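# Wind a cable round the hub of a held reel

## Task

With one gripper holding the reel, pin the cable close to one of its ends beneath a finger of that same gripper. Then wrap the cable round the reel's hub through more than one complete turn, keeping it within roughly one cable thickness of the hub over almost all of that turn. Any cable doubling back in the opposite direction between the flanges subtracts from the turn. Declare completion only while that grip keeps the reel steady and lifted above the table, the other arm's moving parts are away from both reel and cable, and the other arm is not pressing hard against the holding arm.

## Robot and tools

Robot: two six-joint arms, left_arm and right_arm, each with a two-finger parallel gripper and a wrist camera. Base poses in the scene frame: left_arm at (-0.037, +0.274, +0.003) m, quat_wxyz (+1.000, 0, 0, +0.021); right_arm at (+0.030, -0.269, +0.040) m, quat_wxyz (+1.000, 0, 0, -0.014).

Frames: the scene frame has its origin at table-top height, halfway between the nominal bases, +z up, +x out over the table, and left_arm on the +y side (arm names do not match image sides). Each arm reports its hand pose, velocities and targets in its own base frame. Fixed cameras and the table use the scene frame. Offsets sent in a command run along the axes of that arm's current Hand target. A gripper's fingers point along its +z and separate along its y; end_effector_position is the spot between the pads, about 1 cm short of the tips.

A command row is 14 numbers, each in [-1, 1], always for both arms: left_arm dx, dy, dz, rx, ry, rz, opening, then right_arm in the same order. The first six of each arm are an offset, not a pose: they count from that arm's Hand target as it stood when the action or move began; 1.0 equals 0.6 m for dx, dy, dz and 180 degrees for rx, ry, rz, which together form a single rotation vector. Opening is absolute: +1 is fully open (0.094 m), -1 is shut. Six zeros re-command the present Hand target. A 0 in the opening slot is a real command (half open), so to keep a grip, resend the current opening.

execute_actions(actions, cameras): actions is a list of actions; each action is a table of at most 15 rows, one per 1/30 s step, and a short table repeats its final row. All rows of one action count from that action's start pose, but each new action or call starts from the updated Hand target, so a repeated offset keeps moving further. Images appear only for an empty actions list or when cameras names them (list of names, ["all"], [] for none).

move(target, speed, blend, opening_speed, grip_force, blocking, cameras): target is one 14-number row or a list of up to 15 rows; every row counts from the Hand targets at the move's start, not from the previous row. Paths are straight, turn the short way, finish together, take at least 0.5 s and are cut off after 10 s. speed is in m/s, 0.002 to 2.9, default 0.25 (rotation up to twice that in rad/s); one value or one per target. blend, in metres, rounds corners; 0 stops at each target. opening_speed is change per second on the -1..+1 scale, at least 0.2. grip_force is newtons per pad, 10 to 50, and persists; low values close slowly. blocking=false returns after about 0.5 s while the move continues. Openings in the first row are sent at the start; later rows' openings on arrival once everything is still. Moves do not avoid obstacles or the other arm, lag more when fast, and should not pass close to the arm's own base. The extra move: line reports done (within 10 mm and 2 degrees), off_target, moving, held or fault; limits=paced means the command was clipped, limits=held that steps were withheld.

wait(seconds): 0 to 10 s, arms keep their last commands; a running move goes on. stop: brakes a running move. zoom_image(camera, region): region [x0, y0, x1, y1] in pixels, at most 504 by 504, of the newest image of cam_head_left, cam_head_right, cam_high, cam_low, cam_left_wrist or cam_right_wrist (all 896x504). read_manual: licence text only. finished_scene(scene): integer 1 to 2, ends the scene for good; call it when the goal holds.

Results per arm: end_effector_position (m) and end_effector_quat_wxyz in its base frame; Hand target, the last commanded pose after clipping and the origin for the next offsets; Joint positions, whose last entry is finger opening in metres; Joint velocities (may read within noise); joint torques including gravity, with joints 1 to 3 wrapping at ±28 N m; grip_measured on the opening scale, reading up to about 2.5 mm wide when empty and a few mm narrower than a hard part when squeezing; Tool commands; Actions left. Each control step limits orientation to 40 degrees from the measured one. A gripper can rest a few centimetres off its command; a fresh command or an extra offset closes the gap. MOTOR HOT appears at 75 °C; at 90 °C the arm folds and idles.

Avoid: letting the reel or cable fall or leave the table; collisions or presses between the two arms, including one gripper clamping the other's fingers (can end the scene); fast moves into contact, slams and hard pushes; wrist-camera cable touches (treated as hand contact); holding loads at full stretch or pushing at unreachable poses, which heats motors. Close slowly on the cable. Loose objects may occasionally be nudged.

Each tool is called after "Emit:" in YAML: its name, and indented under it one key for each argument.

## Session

Scene 1 solved. On to scene 2.

Emit:
execute_actions:
  actions: []

Scene clock: 0.00 s.
left_arm: end_effector_position=(+0.3980, -0.0113, +0.0508) grip_measured=+1.000 end_effector_quat_wxyz=(+0.463, -0.145, +0.867, -0.112) | right_arm: end_effector_position=(+0.4140, -0.0072, +0.0464) grip_measured=+1.000 end_effector_quat_wxyz=(+0.537, -0.086, +0.835, +0.078)
Joint positions: left_arm=[-0.005 1.602 0.479 0.545 0.056 -0.367 0.094] | right_arm=[-0.188 1.8 0.466 0.874 -0.394 -0.146 0.094]
Joint velocities: within noise
Joint torques (N m): no reading
Heat: left arm: 44 °C; right arm: 37 °C.
Hand target: left_arm +0.4027, -0.0112, +0.0594; +0.475, -0.143, +0.861, -0.114 | right_arm +0.4186, -0.0074, +0.0563; +0.550, -0.090, +0.827, +0.076
Tool commands: left_gripper/opening=+1.0 right_gripper/opening=+1.0
camera_calibration:
cam_left_wrist: T_world_to_cam=[[0.163256, -0.936307, 0.310928, -0.0915977], [-0.831423, -0.30023, -0.467544, 0.38647], [0.531115, -0.182183, -0.827482, -0.0771694], [0, 0, 0, 1]] pos_world=[0.37726, 0.0162072, 0.145316]
cam_right_wrist: T_world_to_cam=[[0.244746, -0.967575, -0.0624325, -0.103924], [-0.740813, -0.145068, -0.655859, 0.373384], [0.625536, 0.20677, -0.752297, -0.131378], [0, 0, 0, 1]] pos_world=[0.384225, -0.0192236, 0.139563]

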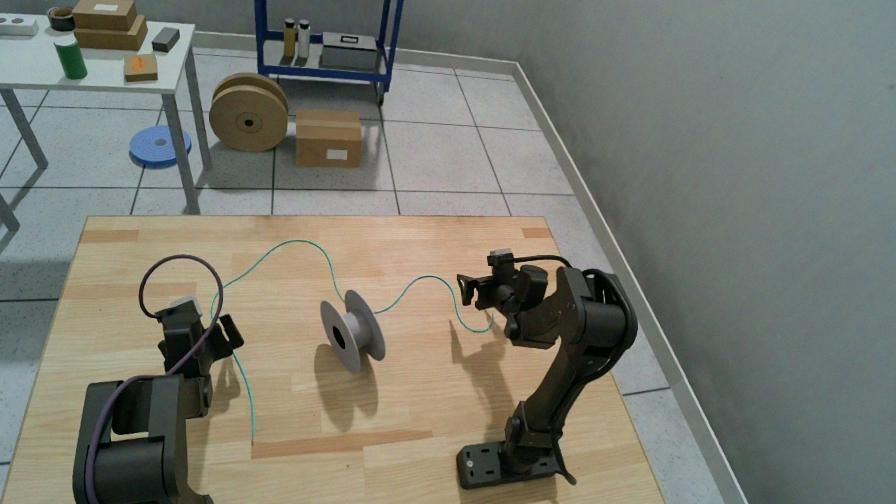

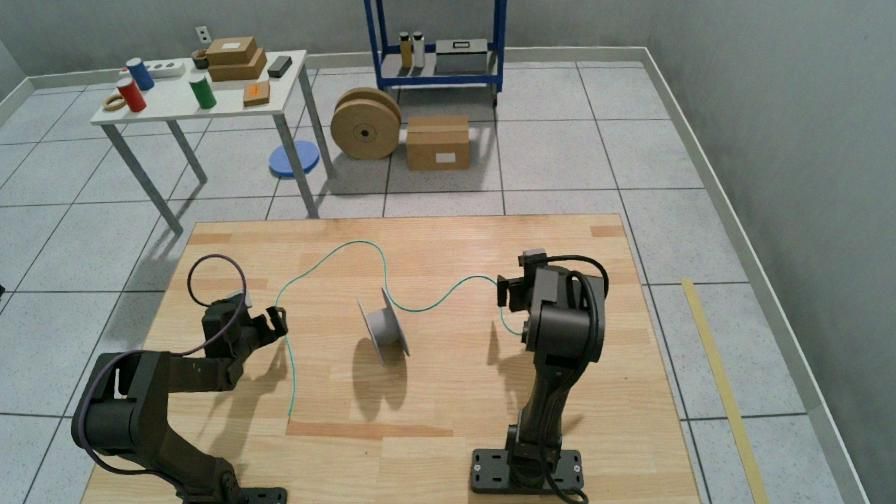

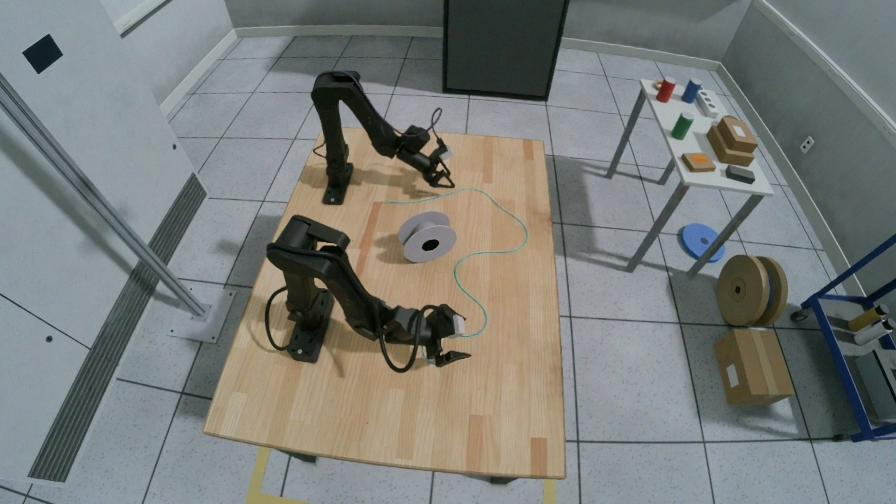

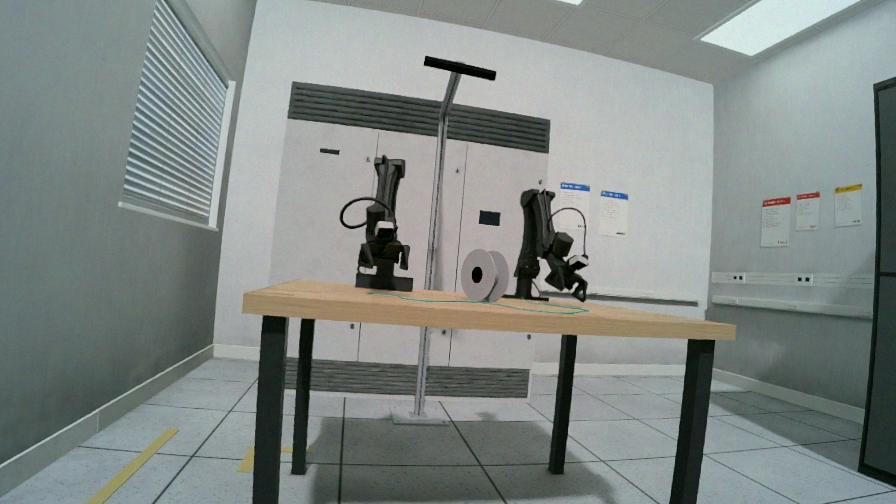

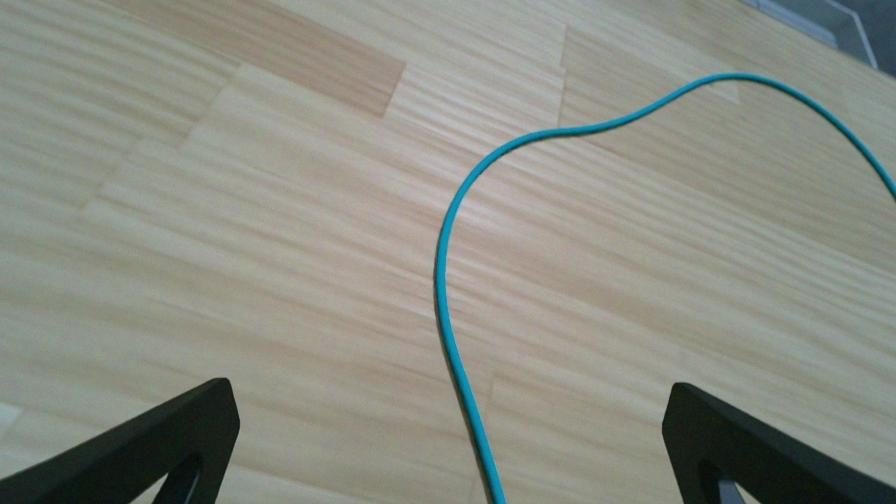

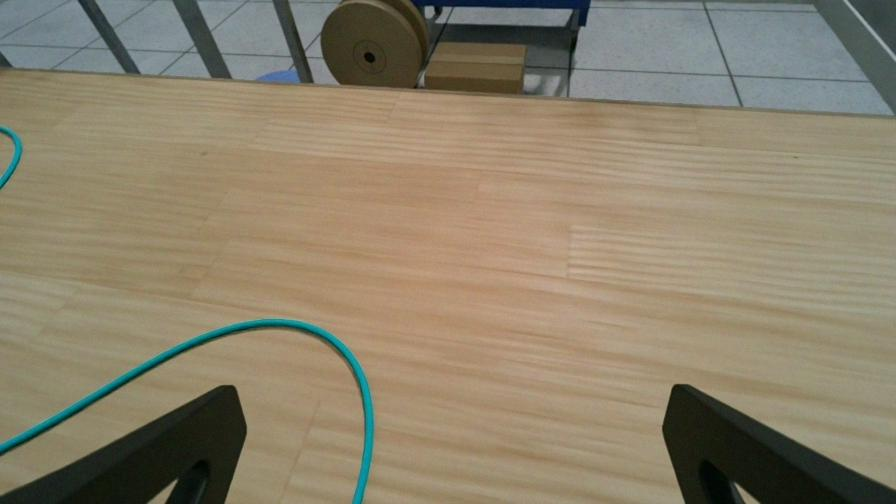

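Emit:
zoom_image:
  camera: "cam_head_right"
  region: [270, 220, 540, 440]

Emit:
zoom_image:
  camera: "cam_head_left"
  region: [270, 220, 520, 420]

Emit:
zoom_image:
  camera: "cam_high"
  region: [370, 170, 540, 350]

Emit:
zoom_image:
  camera: "cam_low"
  region: [440, 230, 600, 330]

Scaled by 1.867 from the camera's 896x504 image, which has a finer 1280x720 frame.

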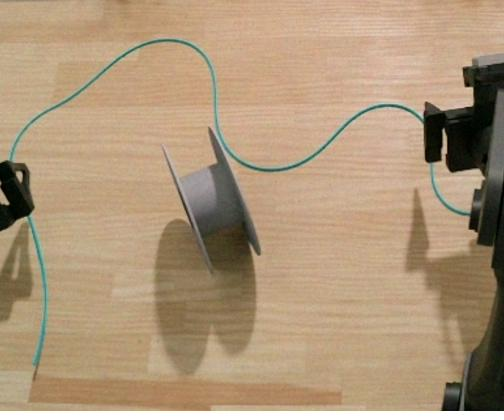

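Scaled by 2.016 from the camera's 896x504 image, which has a finer 1280x720 frame.

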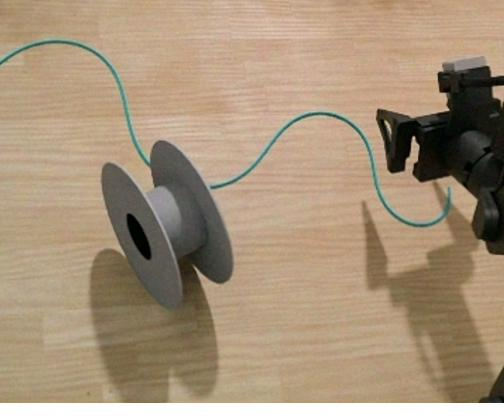

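Scaled by 2.800 from the camera's 896x504 image, which has a finer 1280x720 frame.

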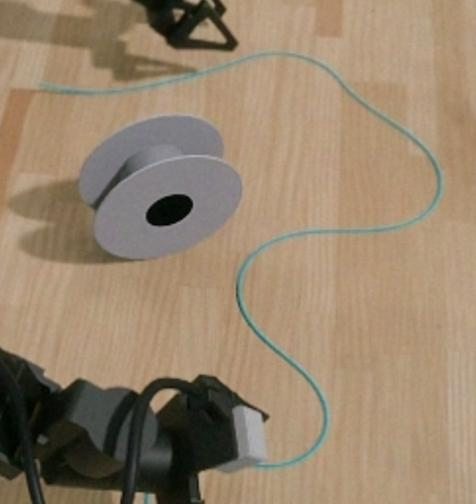

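Scaled by 3.150 from the camera's 896x504 image, which has a finer 1280x720 frame.

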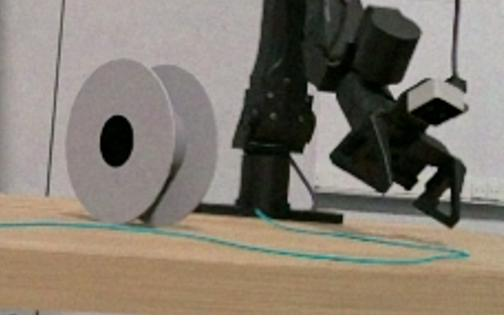

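Emit:
move:
  target: [0,0,0,0,0,0,1,-0.1755,0.0953,-0.1967,-0.0304,0.374,-0.0617,0]
  speed: 0.3
  cameras: ["all"]

Scene clock: 42.90 s.
left_arm: end_effector_position=(+0.3980, -0.0113, +0.0508) grip_measured=+1.000 end_effector_quat_wxyz=(+0.463, -0.145, +0.867, -0.112) | right_arm: end_effector_position=(+0.3355, +0.0283, +0.1966) grip_measured=+0.001 end_effector_quat_wxyz=(+0.030, -0.217, +0.976, +0.001)
Joint positions: left_arm=[-0.005 1.602 0.479 0.545 0.056 -0.367 0.094] | right_arm=[0.076 1.799 1.845 -1.556 -0.01 -0.361 0.047]
Joint torques (N m): left_arm=[-0.08 -6.65 5.74 1.57 0 0.01] | right_arm=[0.39 -6.5 7.32 0.09 0.08 0.08]
Heat: left arm: 47 °C; right arm: 38 °C.
Hand target: left_arm +0.4027, -0.0112, +0.0594; +0.475, -0.143, +0.861, -0.114 | right_arm +0.3395, +0.0286, +0.2002; +0.000, -0.217, +0.976, +0.000
Off the commanded pose: left_arm 0.010 m, 1 deg | right_arm 0.005 m, 3 deg.
joint sent to its limit (right arm) — joint 4 (wrist pitch), lower limit. The joint targets are off in orientation, not in position.
move: off_target (right_arm)
camera_calibration:
cam_left_wrist: T_world_to_cam=[[0.163256, -0.936307, 0.310928, -0.0915977], [-0.831423, -0.30023, -0.467544, 0.38647], [0.531115, -0.182183, -0.827482, -0.0771694], [0, 0, 0, 1]] pos_world=[0.37726, 0.0162072, 0.145316]
cam_right_wrist: T_world_to_cam=[[0.411408, -0.911314, -0.0158155, -0.107661], [-0.846674, -0.388536, 0.36357, 0.260856], [-0.337471, -0.136185, -0.931433, 0.391546], [0, 0, 0, 1]] pos_world=[0.397288, 0.0565619, 0.268157]

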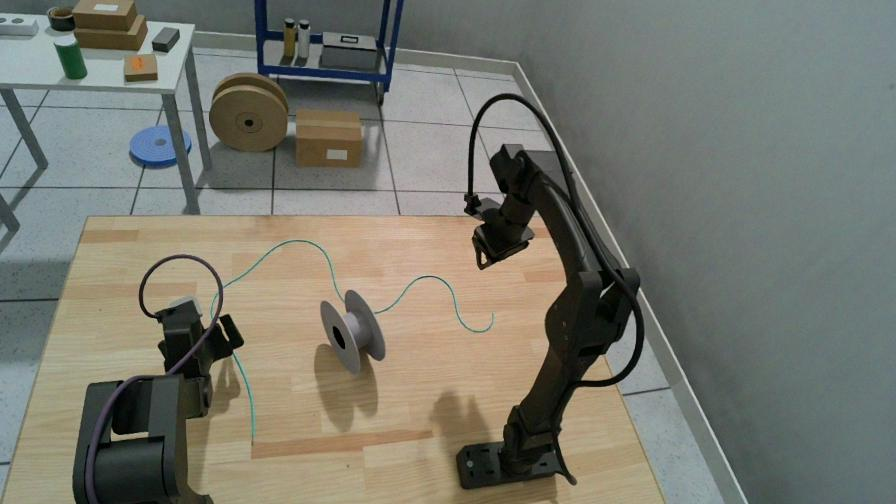

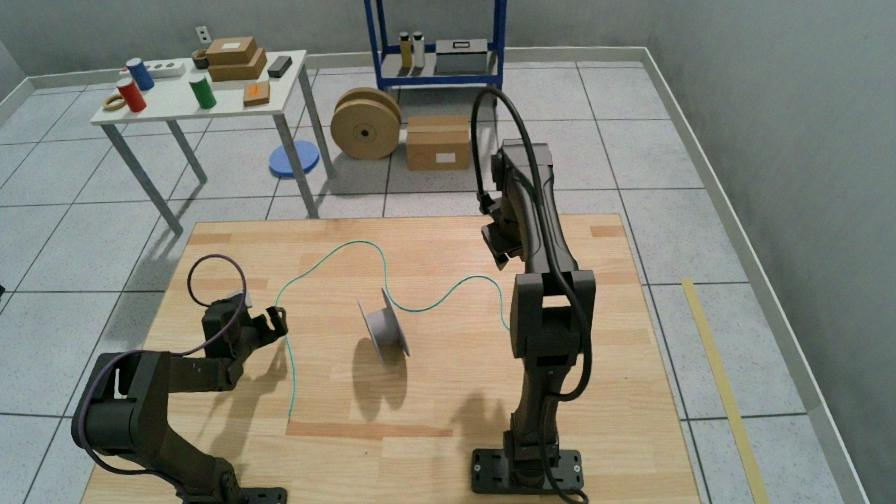

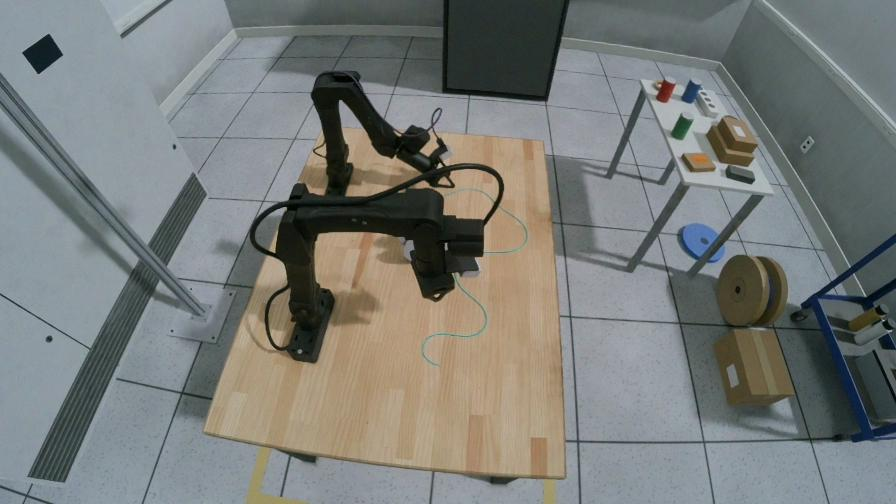

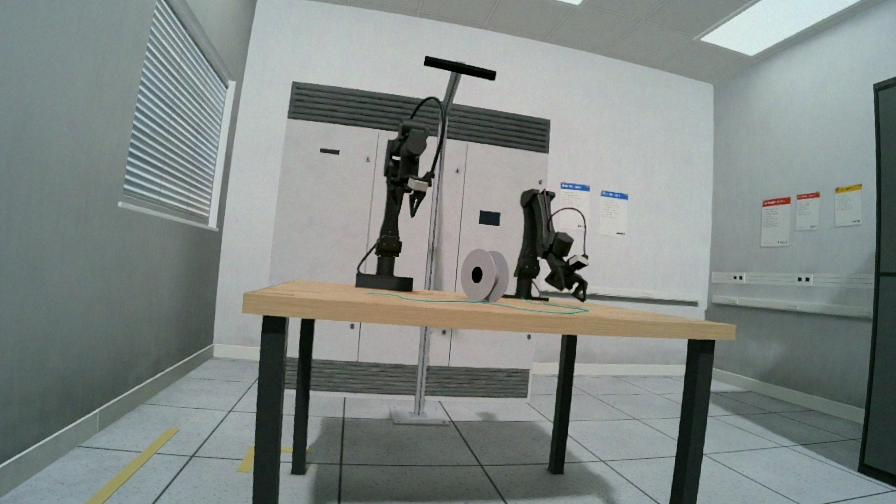

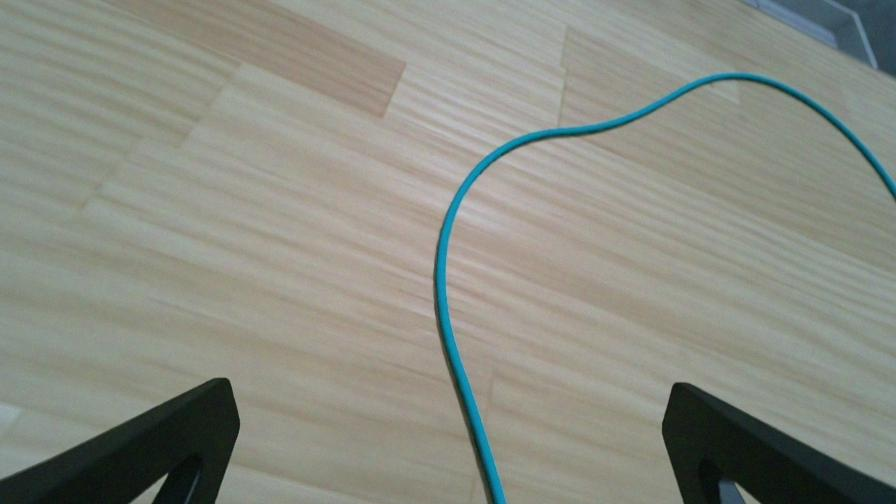

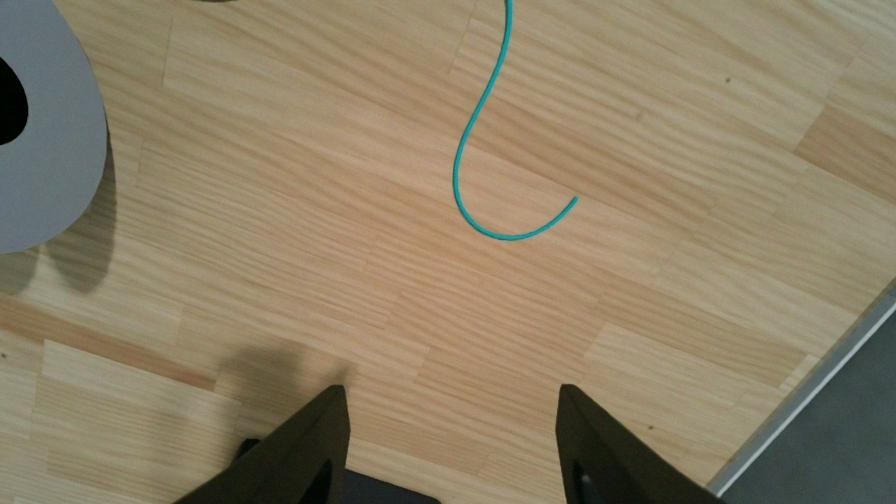

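Emit:
move:
  target: [0,0,0,0,0,0,1,-0.0388,0.3827,-0.0833,0,0,0,0]
  speed: 0.3
  cameras: ["cam_right_wrist","cam_head_right"]

Scene clock: 68.80 s.
left_arm: end_effector_position=(+0.3980, -0.0113, +0.0508) grip_measured=+1.000 end_effector_quat_wxyz=(+0.463, -0.145, +0.867, -0.112) | right_arm: end_effector_position=(+0.2582, +0.2452, +0.2478) grip_measured=+0.001 end_effector_quat_wxyz=(+0.103, -0.224, +0.967, +0.060)
Joint positions: left_arm=[-0.005 1.602 0.479 0.545 0.056 -0.367 0.094] | right_arm=[0.757 1.769 1.997 -1.56 0.001 0.302 0.047]
Joint torques (N m): left_arm=[-0.08 -6.65 5.74 1.57 0 0.01] | right_arm=[-0.65 -5.81 7.05 0.42 -0.07 0.08]
Heat: left arm: 47 °C; right arm: 39 °C.
Hand target: left_arm +0.4027, -0.0112, +0.0594; +0.475, -0.143, +0.861, -0.114 | right_arm +0.2634, +0.2466, +0.2501; +0.000, -0.217, +0.976, +0.000
Off the commanded pose: left_arm 0.010 m, 1 deg | right_arm 0.006 m, 14 deg.
joint sent to its limit (right arm) — joint 4 (wrist pitch), lower limit. The joint targets are off in orientation, not in position.
move: off_target (right_arm)
camera_calibration:
cam_right_wrist: T_world_to_cam=[[0.437107, -0.893951, -0.0989374, 0.132314], [-0.870887, -0.448159, 0.201763, 0.321979], [-0.224706, -0.00202863, -0.974424, 0.391236], [0, 0, 0, 1]] pos_world=[0.310485, 0.263373, 0.329357]
Images, in order (width x height): cam_head_right 896x504, cam_right_wrist 896x504.

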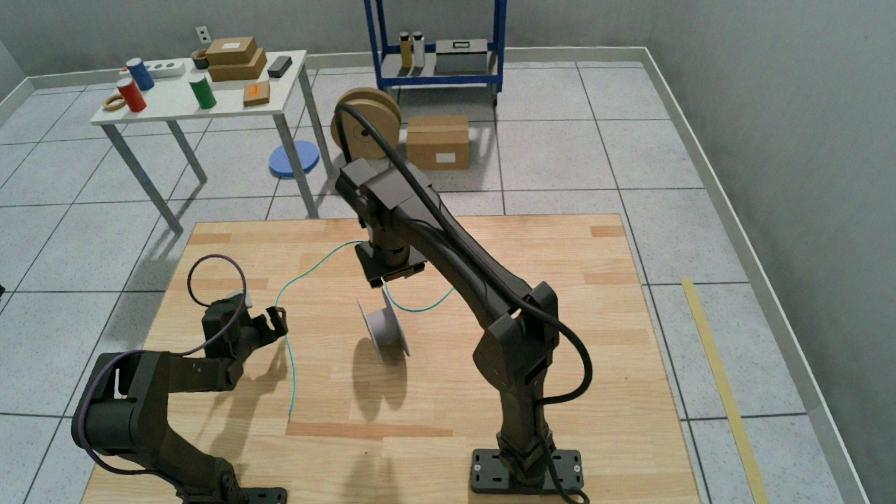

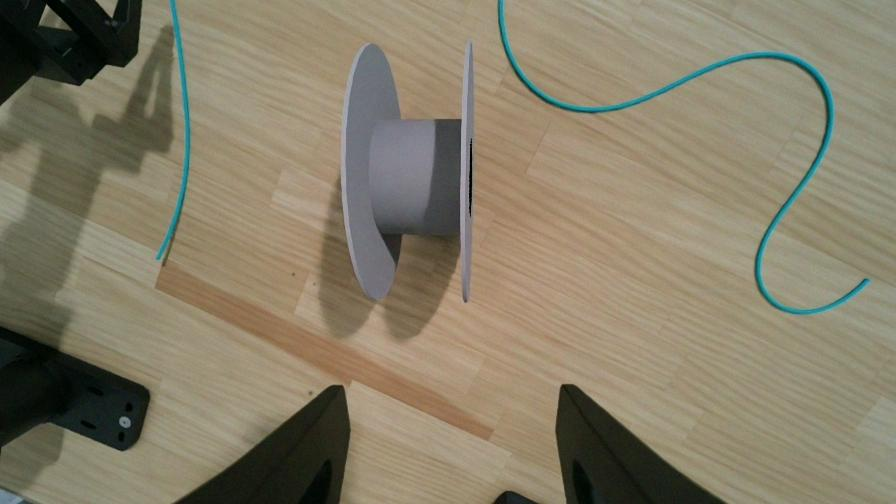

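Emit:
move:
  target:
    - [0,0,0,0,0,0,1,-0.064,0.0175,0.1,0,0,0,0]
    - [0,0,0,0,0,0,1,-0.0667,0.0163,0.2467,0,0,0,0]
  speed: 0.2
  blend: [0.02,0]
  cameras: ["cam_right_wrist","cam_head_right","cam_head_left"]

Scene clock: 98.97 s.
left_arm: end_effector_position=(+0.3980, -0.0113, +0.0508) grip_measured=+1.000 end_effector_quat_wxyz=(+0.463, -0.145, +0.867, -0.112) | right_arm: end_effector_position=(+0.2908, +0.2716, +0.1043) grip_measured=+0.001 end_effector_quat_wxyz=(-0.004, -0.221, +0.975, -0.003)
Joint positions: left_arm=[-0.005 1.602 0.479 0.545 0.056 -0.367 0.094] | right_arm=[0.749 2.079 1.862 -1.364 0.001 0.303 0.047]
Joint torques (N m): left_arm=[-0.08 -6.67 5.72 1.57 0 0.01] | right_arm=[-0.59 -9.29 5.29 0.21 0 0.03]
Heat: left arm: 47 °C; right arm: 40 °C.
Hand target: left_arm +0.4027, -0.0112, +0.0594; +0.475, -0.143, +0.861, -0.114 | right_arm +0.2957, +0.2723, +0.1022; +0.000, -0.216, +0.976, +0.000
Off the commanded pose: left_arm 0.010 m, 1 deg | right_arm 0.005 m, 1 deg.
move: done
camera_calibration:
cam_right_wrist: T_world_to_cam=[[0.418414, -0.90797, -0.0228054, 0.128721], [-0.816917, -0.387192, 0.427469, 0.335423], [-0.396959, -0.160229, -0.903743, 0.344493], [0, 0, 0, 1]] pos_world=[0.356903, 0.301945, 0.170886]
Images, in order (width x height): cam_head_left 896x504, cam_head_right 896x504, cam_right_wrist 896x504.

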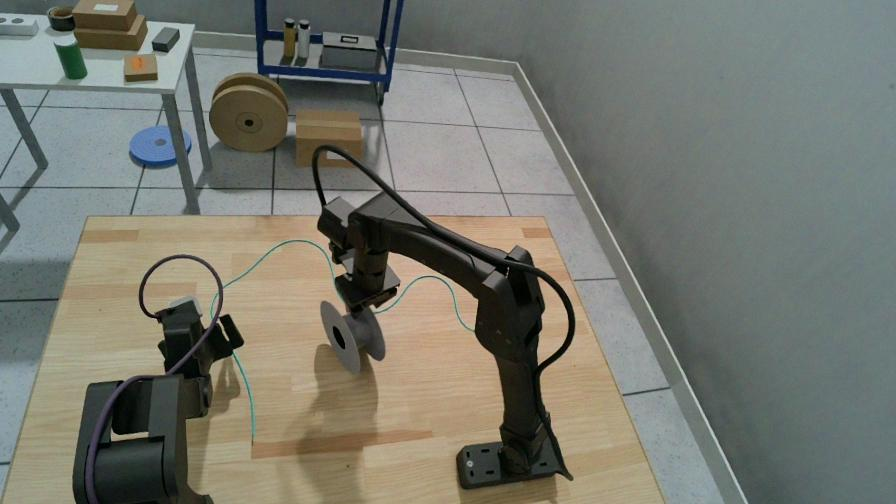

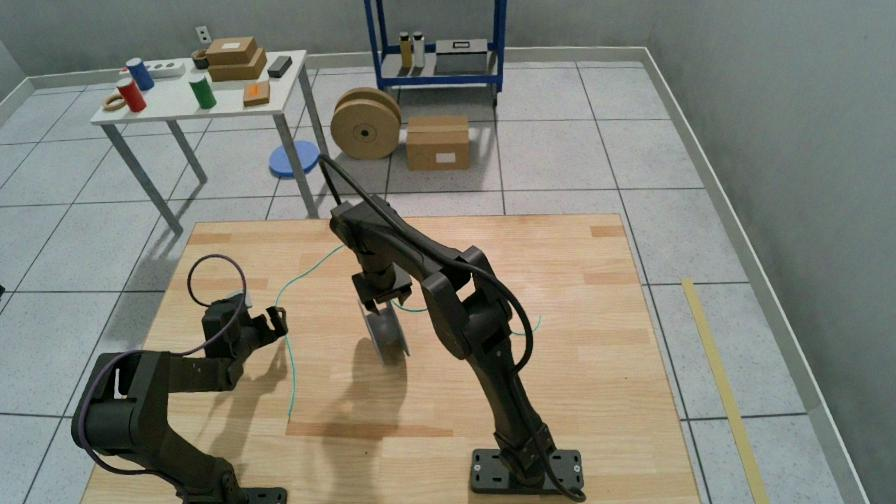

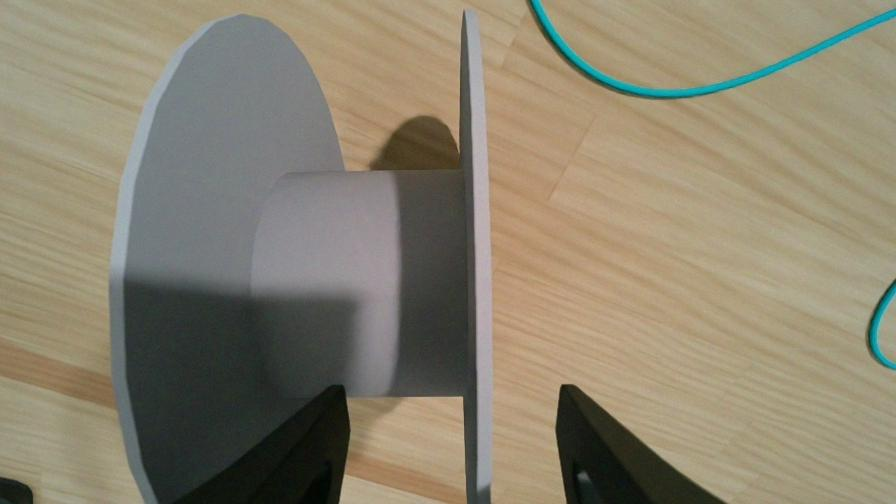

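Emit:
move:
  target:
    - [0,0,0,0,0,0,1,0,-0.0083,0,0,0,0,0]
    - [0,0,0,0,0,0,1,0,-0.0083,0,0,0,0,-1]
  speed: 0.1
  opening_speed: 0.8
  cameras: ["cam_right_wrist"]

Scene clock: 106.67 s.
left_arm: end_effector_position=(+0.3980, -0.0113, +0.0508) grip_measured=+1.000 end_effector_quat_wxyz=(+0.463, -0.145, +0.867, -0.112) | right_arm: end_effector_position=(+0.2934, +0.2678, +0.1027) grip_measured=-0.949 end_effector_quat_wxyz=(-0.006, -0.216, +0.976, -0.002)
Joint positions: left_arm=[-0.005 1.602 0.479 0.545 0.056 -0.367 0.094] | right_arm=[0.736 2.079 1.855 -1.36 -0.003 0.3 0.002]
Joint torques (N m): left_arm=[-0.08 -6.67 5.72 1.57 0 0.01] | right_arm=[-0.49 -9.77 5.19 0.22 0 -0.07]
Heat: left arm: 47 °C; right arm: 39 °C.
Hand target: left_arm +0.4027, -0.0112, +0.0594; +0.475, -0.143, +0.861, -0.114 | right_arm +0.2977, +0.2678, +0.1022; +0.000, -0.217, +0.976, +0.000
Off the commanded pose: left_arm 0.010 m, 1 deg | right_arm 0.004 m, 1 deg.
move: done
camera_calibration:
cam_right_wrist: T_world_to_cam=[[0.409242, -0.912074, -0.0253434, 0.128317], [-0.818865, -0.379388, 0.430727, 0.334905], [-0.40247, -0.155519, -0.902126, 0.343613], [0, 0, 0, 1]] pos_world=[0.360023, 0.297532, 0.168982]
Images, in order (width x height): cam_right_wrist 896x504.

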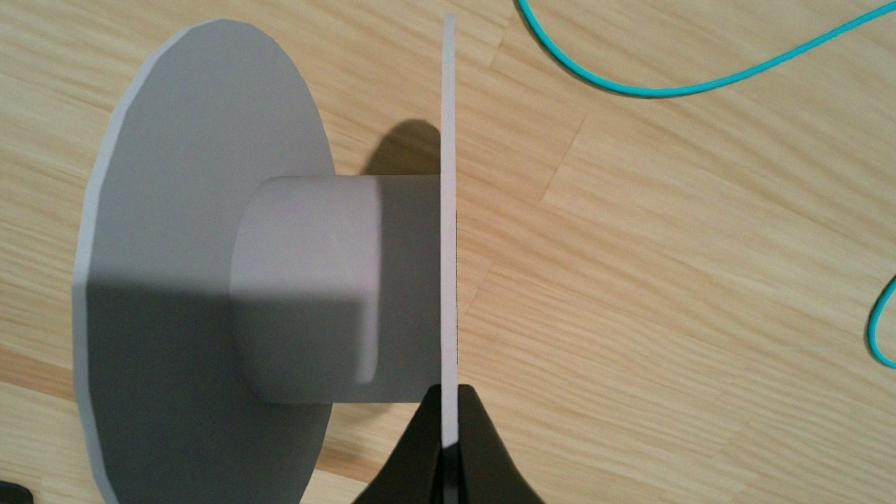

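Emit:
move:
  target:
    - [0,0,0,0,0,0,1,0,0,-0.0333,0,0,0,-1]
    - [0,0,0,0,0,0,1,-0.0503,0.1207,-0.0333,0,0,0.1356,-1]
    - [0,0,0,0,0,0,1,-0.0503,0.1207,-0.001,0,0,0.1356,-1]
  speed: [0.1,0.15,0.05]
  cameras: ["cam_right_wrist","cam_head_right","cam_low"]

Scene clock: 114.53 s.
left_arm: end_effector_position=(+0.3980, -0.0113, +0.0508) grip_measured=+1.000 end_effector_quat_wxyz=(+0.463, -0.145, +0.867, -0.112) | right_arm: end_effector_position=(+0.2928, +0.3417, +0.1076) grip_measured=-0.950 end_effector_quat_wxyz=(-0.003, -0.008, +1.000, -0.001)
Joint positions: left_arm=[-0.005 1.602 0.479 0.545 0.056 -0.367 0.094] | right_arm=[0.859 2.345 2.307 -1.539 -0.003 0.843 0.002]
Joint torques (N m): left_arm=[-0.08 -6.67 5.74 1.57 0 0.01] | right_arm=[0.39 -10.39 5.56 0.26 0 0.1]
Heat: left arm: 48 °C; right arm: 39 °C.
Hand target: left_arm +0.4027, -0.0112, +0.0594; +0.475, -0.143, +0.861, -0.114 | right_arm +0.2946, +0.3461, +0.1028; +0.000, -0.005, +1.000, +0.000
Off the commanded pose: left_arm 0.010 m, 1 deg | right_arm 0.007 m, 0 deg.
move: done
camera_calibration:
cam_right_wrist: T_world_to_cam=[[0.00160259, -0.999702, -0.0243614, 0.345235], [-0.905716, -0.0117775, 0.423722, 0.260879], [-0.423883, 0.0213855, -0.905464, 0.305501], [0, 0, 0, 1]] pos_world=[0.365226, 0.341672, 0.174491]
Images, in order (width x height): cam_head_right 896x504, cam_low 896x504, cam_right_wrist 896x504.

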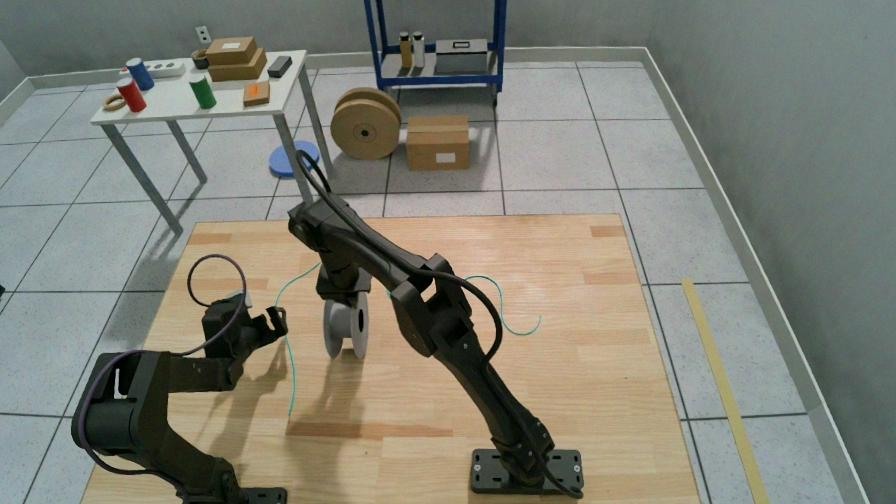

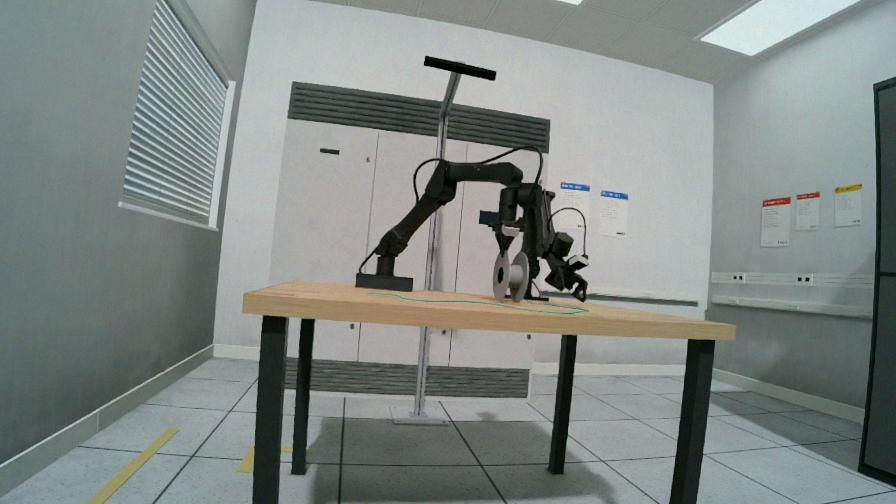

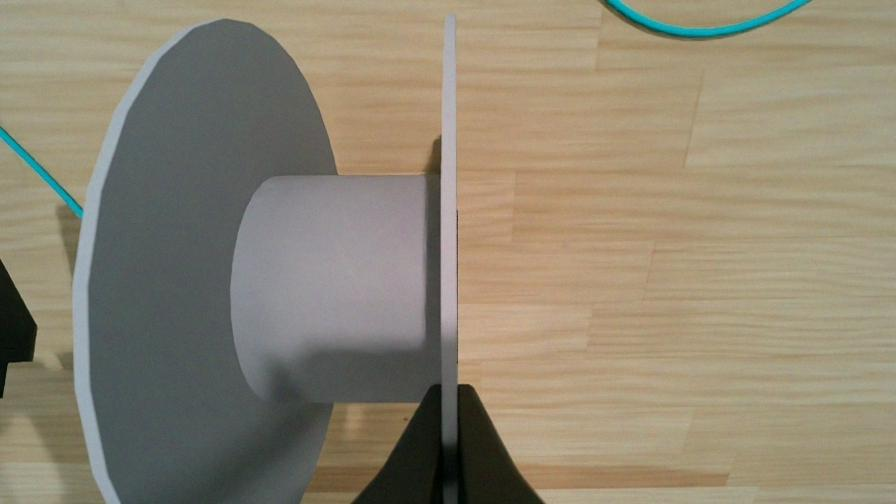

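Emit:
move:
  target:
    - [0,0,0,0,0,0,1,0,0,0.009,0,0,0,-1]
    - [0,0,0,0,0,0,1,0,0,0.009,0,0,0,-0.2]
    - [0,0,0,0,0,0,1,0,0,-0.25,0,0,0,-0.2]
  speed: [0.04,0.04,0.15]
  opening_speed: 0.6
  cameras: ["cam_right_wrist","cam_head_right","cam_low"]

Scene clock: 121.13 s.
left_arm: end_effector_position=(+0.3980, -0.0113, +0.0508) grip_measured=+1.000 end_effector_quat_wxyz=(+0.463, -0.145, +0.867, -0.112) | right_arm: end_effector_position=(+0.2978, +0.3476, +0.2267) grip_measured=-0.201 end_effector_quat_wxyz=(+0.098, -0.008, +0.989, +0.114)
Joint positions: left_arm=[-0.005 1.602 0.479 0.545 0.056 -0.367 0.094] | right_arm=[0.859 2.154 2.442 -1.556 -0.003 0.844 0.038]
Joint torques (N m): left_arm=[-0.08 -6.67 5.75 1.57 0 0.01] | right_arm=[0.47 -13.45 6.82 0.51 -0.04 0.11]
Heat: left arm: 48 °C; right arm: 39 °C.
Hand target: left_arm +0.4027, -0.0112, +0.0594; +0.475, -0.143, +0.861, -0.114 | right_arm +0.2945, +0.3461, +0.2529; +0.000, -0.005, +1.000, +0.000
Off the commanded pose: left_arm 0.010 m, 1 deg | right_arm 0.026 m, 17 deg.
joint sent to its limit (right arm) — joint 4 (wrist pitch), lower limit. The joint targets are off in orientation, not in position.
move: off_target (right_arm)
camera_calibration:
cam_right_wrist: T_world_to_cam=[[0.0285158, -0.967133, -0.252666, 0.386467], [-0.970991, -0.0868348, 0.222793, 0.306057], [-0.237411, 0.238983, -0.941554, 0.292299], [0, 0, 0, 1]] pos_world=[0.355553, 0.330487, 0.304675]
Images, in order (width x height): cam_head_right 896x504, cam_low 896x504, cam_right_wrist 896x504.

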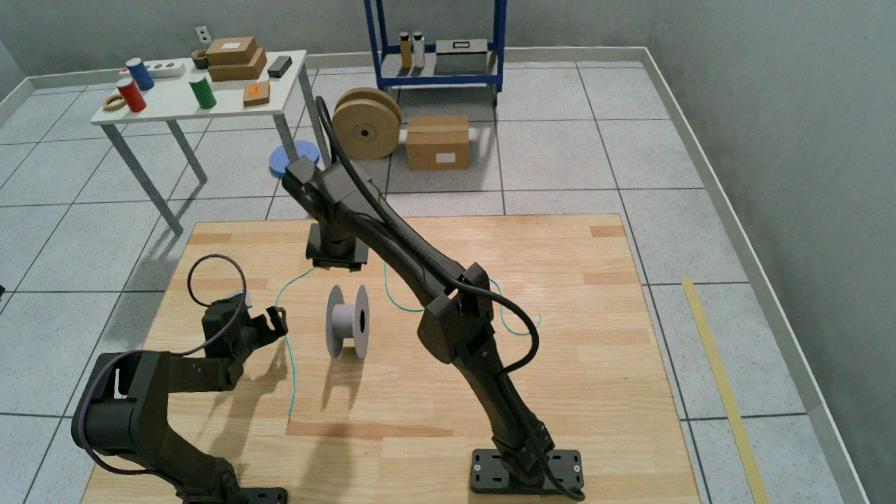

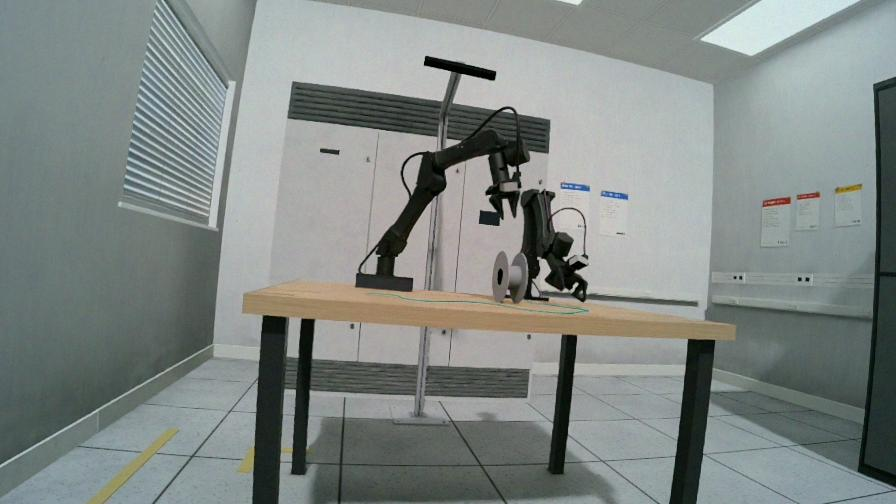

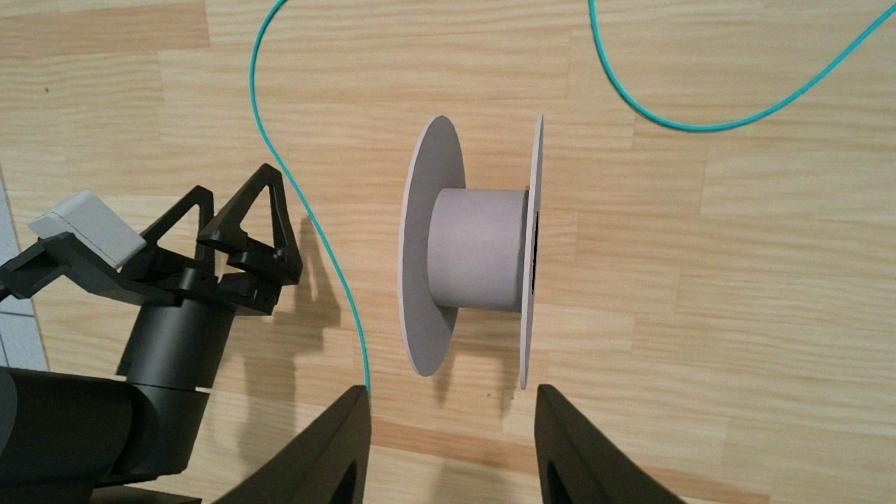

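Emit:
move:
  target: [-0.3667,0.2802,-0.4475,-0.0206,0.0638,0.1218,0,0,0,0,0,0,0,-0.2]
  speed: 0.3

Emit:
move:
  target: [0,0,0,0,0,0,0,0.1558,0.175,0.188,0,0,-0.064,-0.2]
  speed: 0.25
  cameras: ["all"]

Scene clock: 149.17 s.
left_arm: end_effector_position=(+0.2592, +0.2411, +0.3093) grip_measured=+0.003 end_effector_quat_wxyz=(+0.386, +0.009, +0.923, -0.007) | right_arm: end_effector_position=(+0.2977, +0.3476, +0.2266) grip_measured=-0.201 end_effector_quat_wxyz=(+0.098, -0.007, +0.989, +0.114)
Joint positions: left_arm=[1.076 1.59 1.834 -1.387 0.688 0.939 0.047] | right_arm=[0.859 2.154 2.442 -1.557 -0.003 0.844 0.038]
Joint torques (N m): left_arm=[-0.5 -5.35 8.27 0.69 0.51 0.12] | right_arm=[0.36 -13.53 6.87 0.53 0.02 0.11]
Heat: left arm: 48 °C; right arm: 43 °C.
Hand target: left_arm +0.2632, +0.2397, +0.3170; +0.395, +0.020, +0.919, -0.007 | right_arm +0.2945, +0.3461, +0.2529; +0.000, -0.005, +1.000, +0.000
Off the commanded pose: left_arm 0.009 m, 2 deg | right_arm 0.026 m, 17 deg.
joint sent to its limit (right arm) — joint 4 (wrist pitch), lower limit. The joint targets are off in orientation, not in position.
move: off_target (right_arm)

Scene clock: 150.57 s.
left_arm: end_effector_position=(+0.2591, +0.2410, +0.3093) grip_measured=+0.003 end_effector_quat_wxyz=(+0.385, +0.009, +0.923, -0.007) | right_arm: end_effector_position=(+0.1957, +0.4473, +0.1398) grip_measured=-0.201 end_effector_quat_wxyz=(+0.037, -0.113, +0.991, +0.065)
Joint positions: left_arm=[1.076 1.59 1.834 -1.387 0.688 0.94 0.047] | right_arm=[1.156 2.412 2.549 -1.559 -0.001 0.929 0.038]
Joint torques (N m): left_arm=[-0.5 -5.34 8.27 0.68 0.51 0.12] | right_arm=[-0.44 -10.47 7.51 0.25 -0.04 0.16]
Heat: left arm: 47 °C; right arm: 42 °C.
Hand target: left_arm +0.2632, +0.2397, +0.3170; +0.395, +0.020, +0.919, -0.007 | right_arm +0.2000, +0.4502, +0.1401; +0.000, -0.105, +0.994, +0.000
Off the commanded pose: left_arm 0.009 m, 2 deg | right_arm 0.005 m, 9 deg.
joint sent to its limit (right arm) — joint 4 (wrist pitch), lower limit. The joint targets are off in orientation, not in position.
move: off_target (right_arm)
camera_calibration:
cam_left_wrist: T_world_to_cam=[[-0.00985274, -0.99984, -0.0149483, 0.247888], [-0.937141, 0.0144475, -0.348651, 0.382443], [0.348811, 0.0105735, -0.937133, 0.291056], [0, 0, 0, 1]] pos_world=[0.259322, 0.239245, 0.409803]
cam_right_wrist: T_world_to_cam=[[0.215831, -0.96526, -0.147275, 0.411522], [-0.907621, -0.253945, 0.33427, 0.281852], [-0.360057, 0.0615243, -0.930899, 0.264337], [0, 0, 0, 1]] pos_world=[0.262172, 0.452537, 0.212464]

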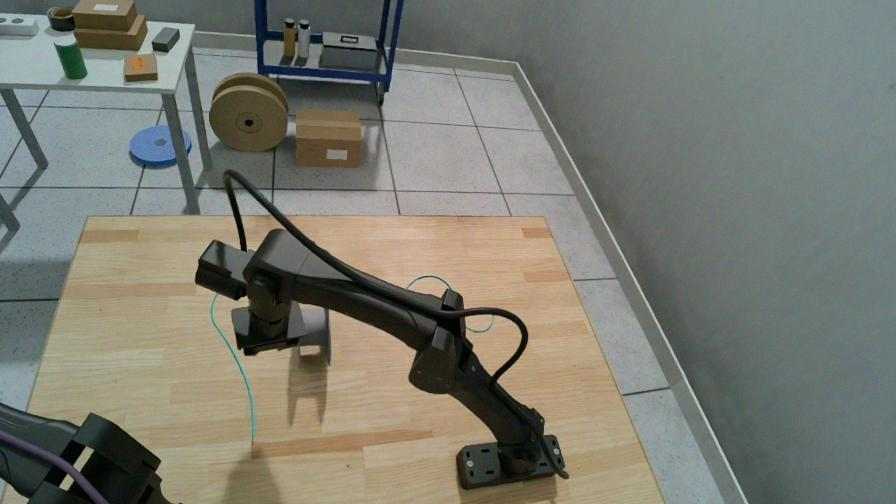

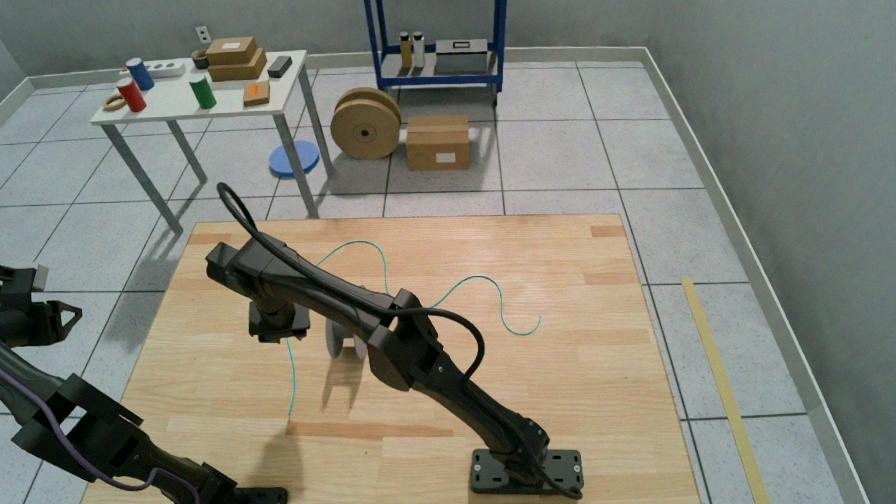

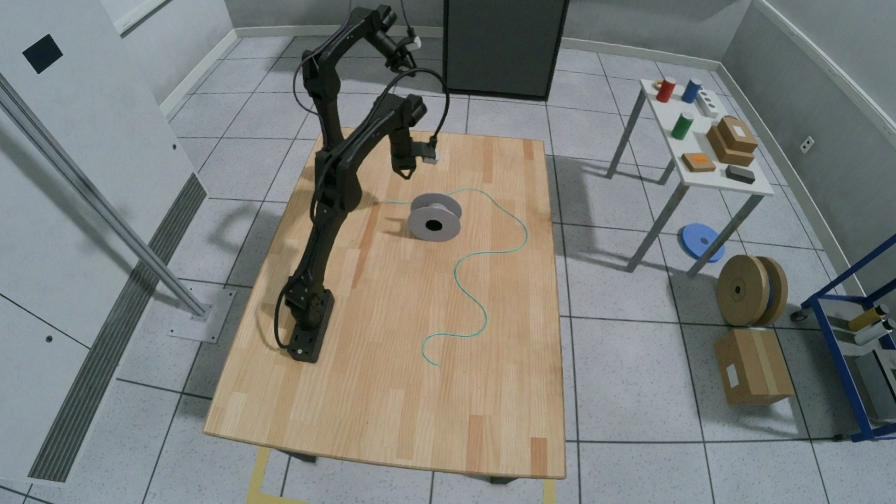

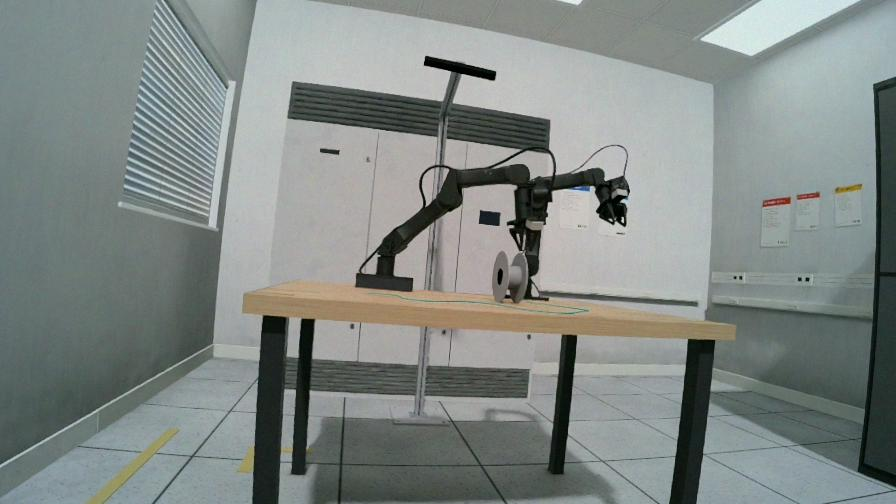

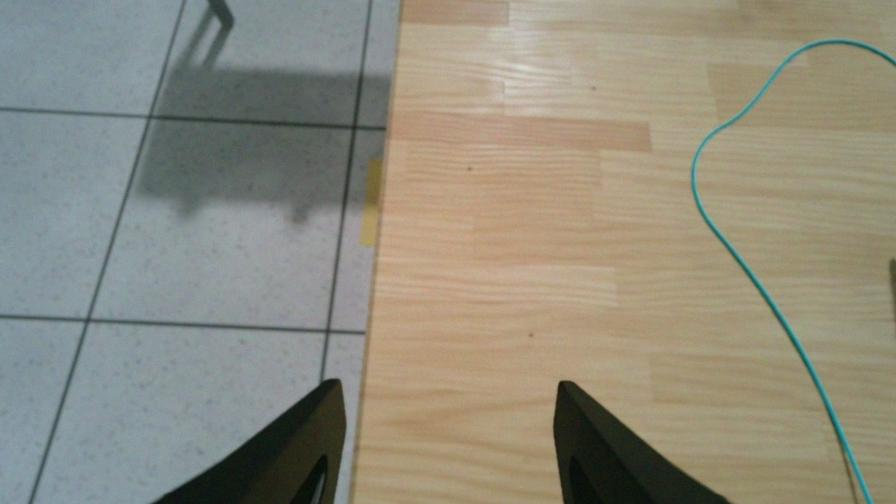

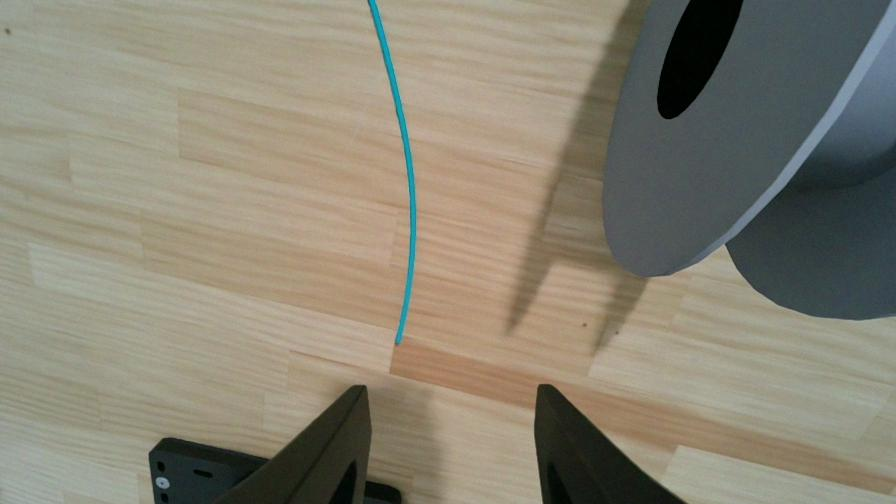

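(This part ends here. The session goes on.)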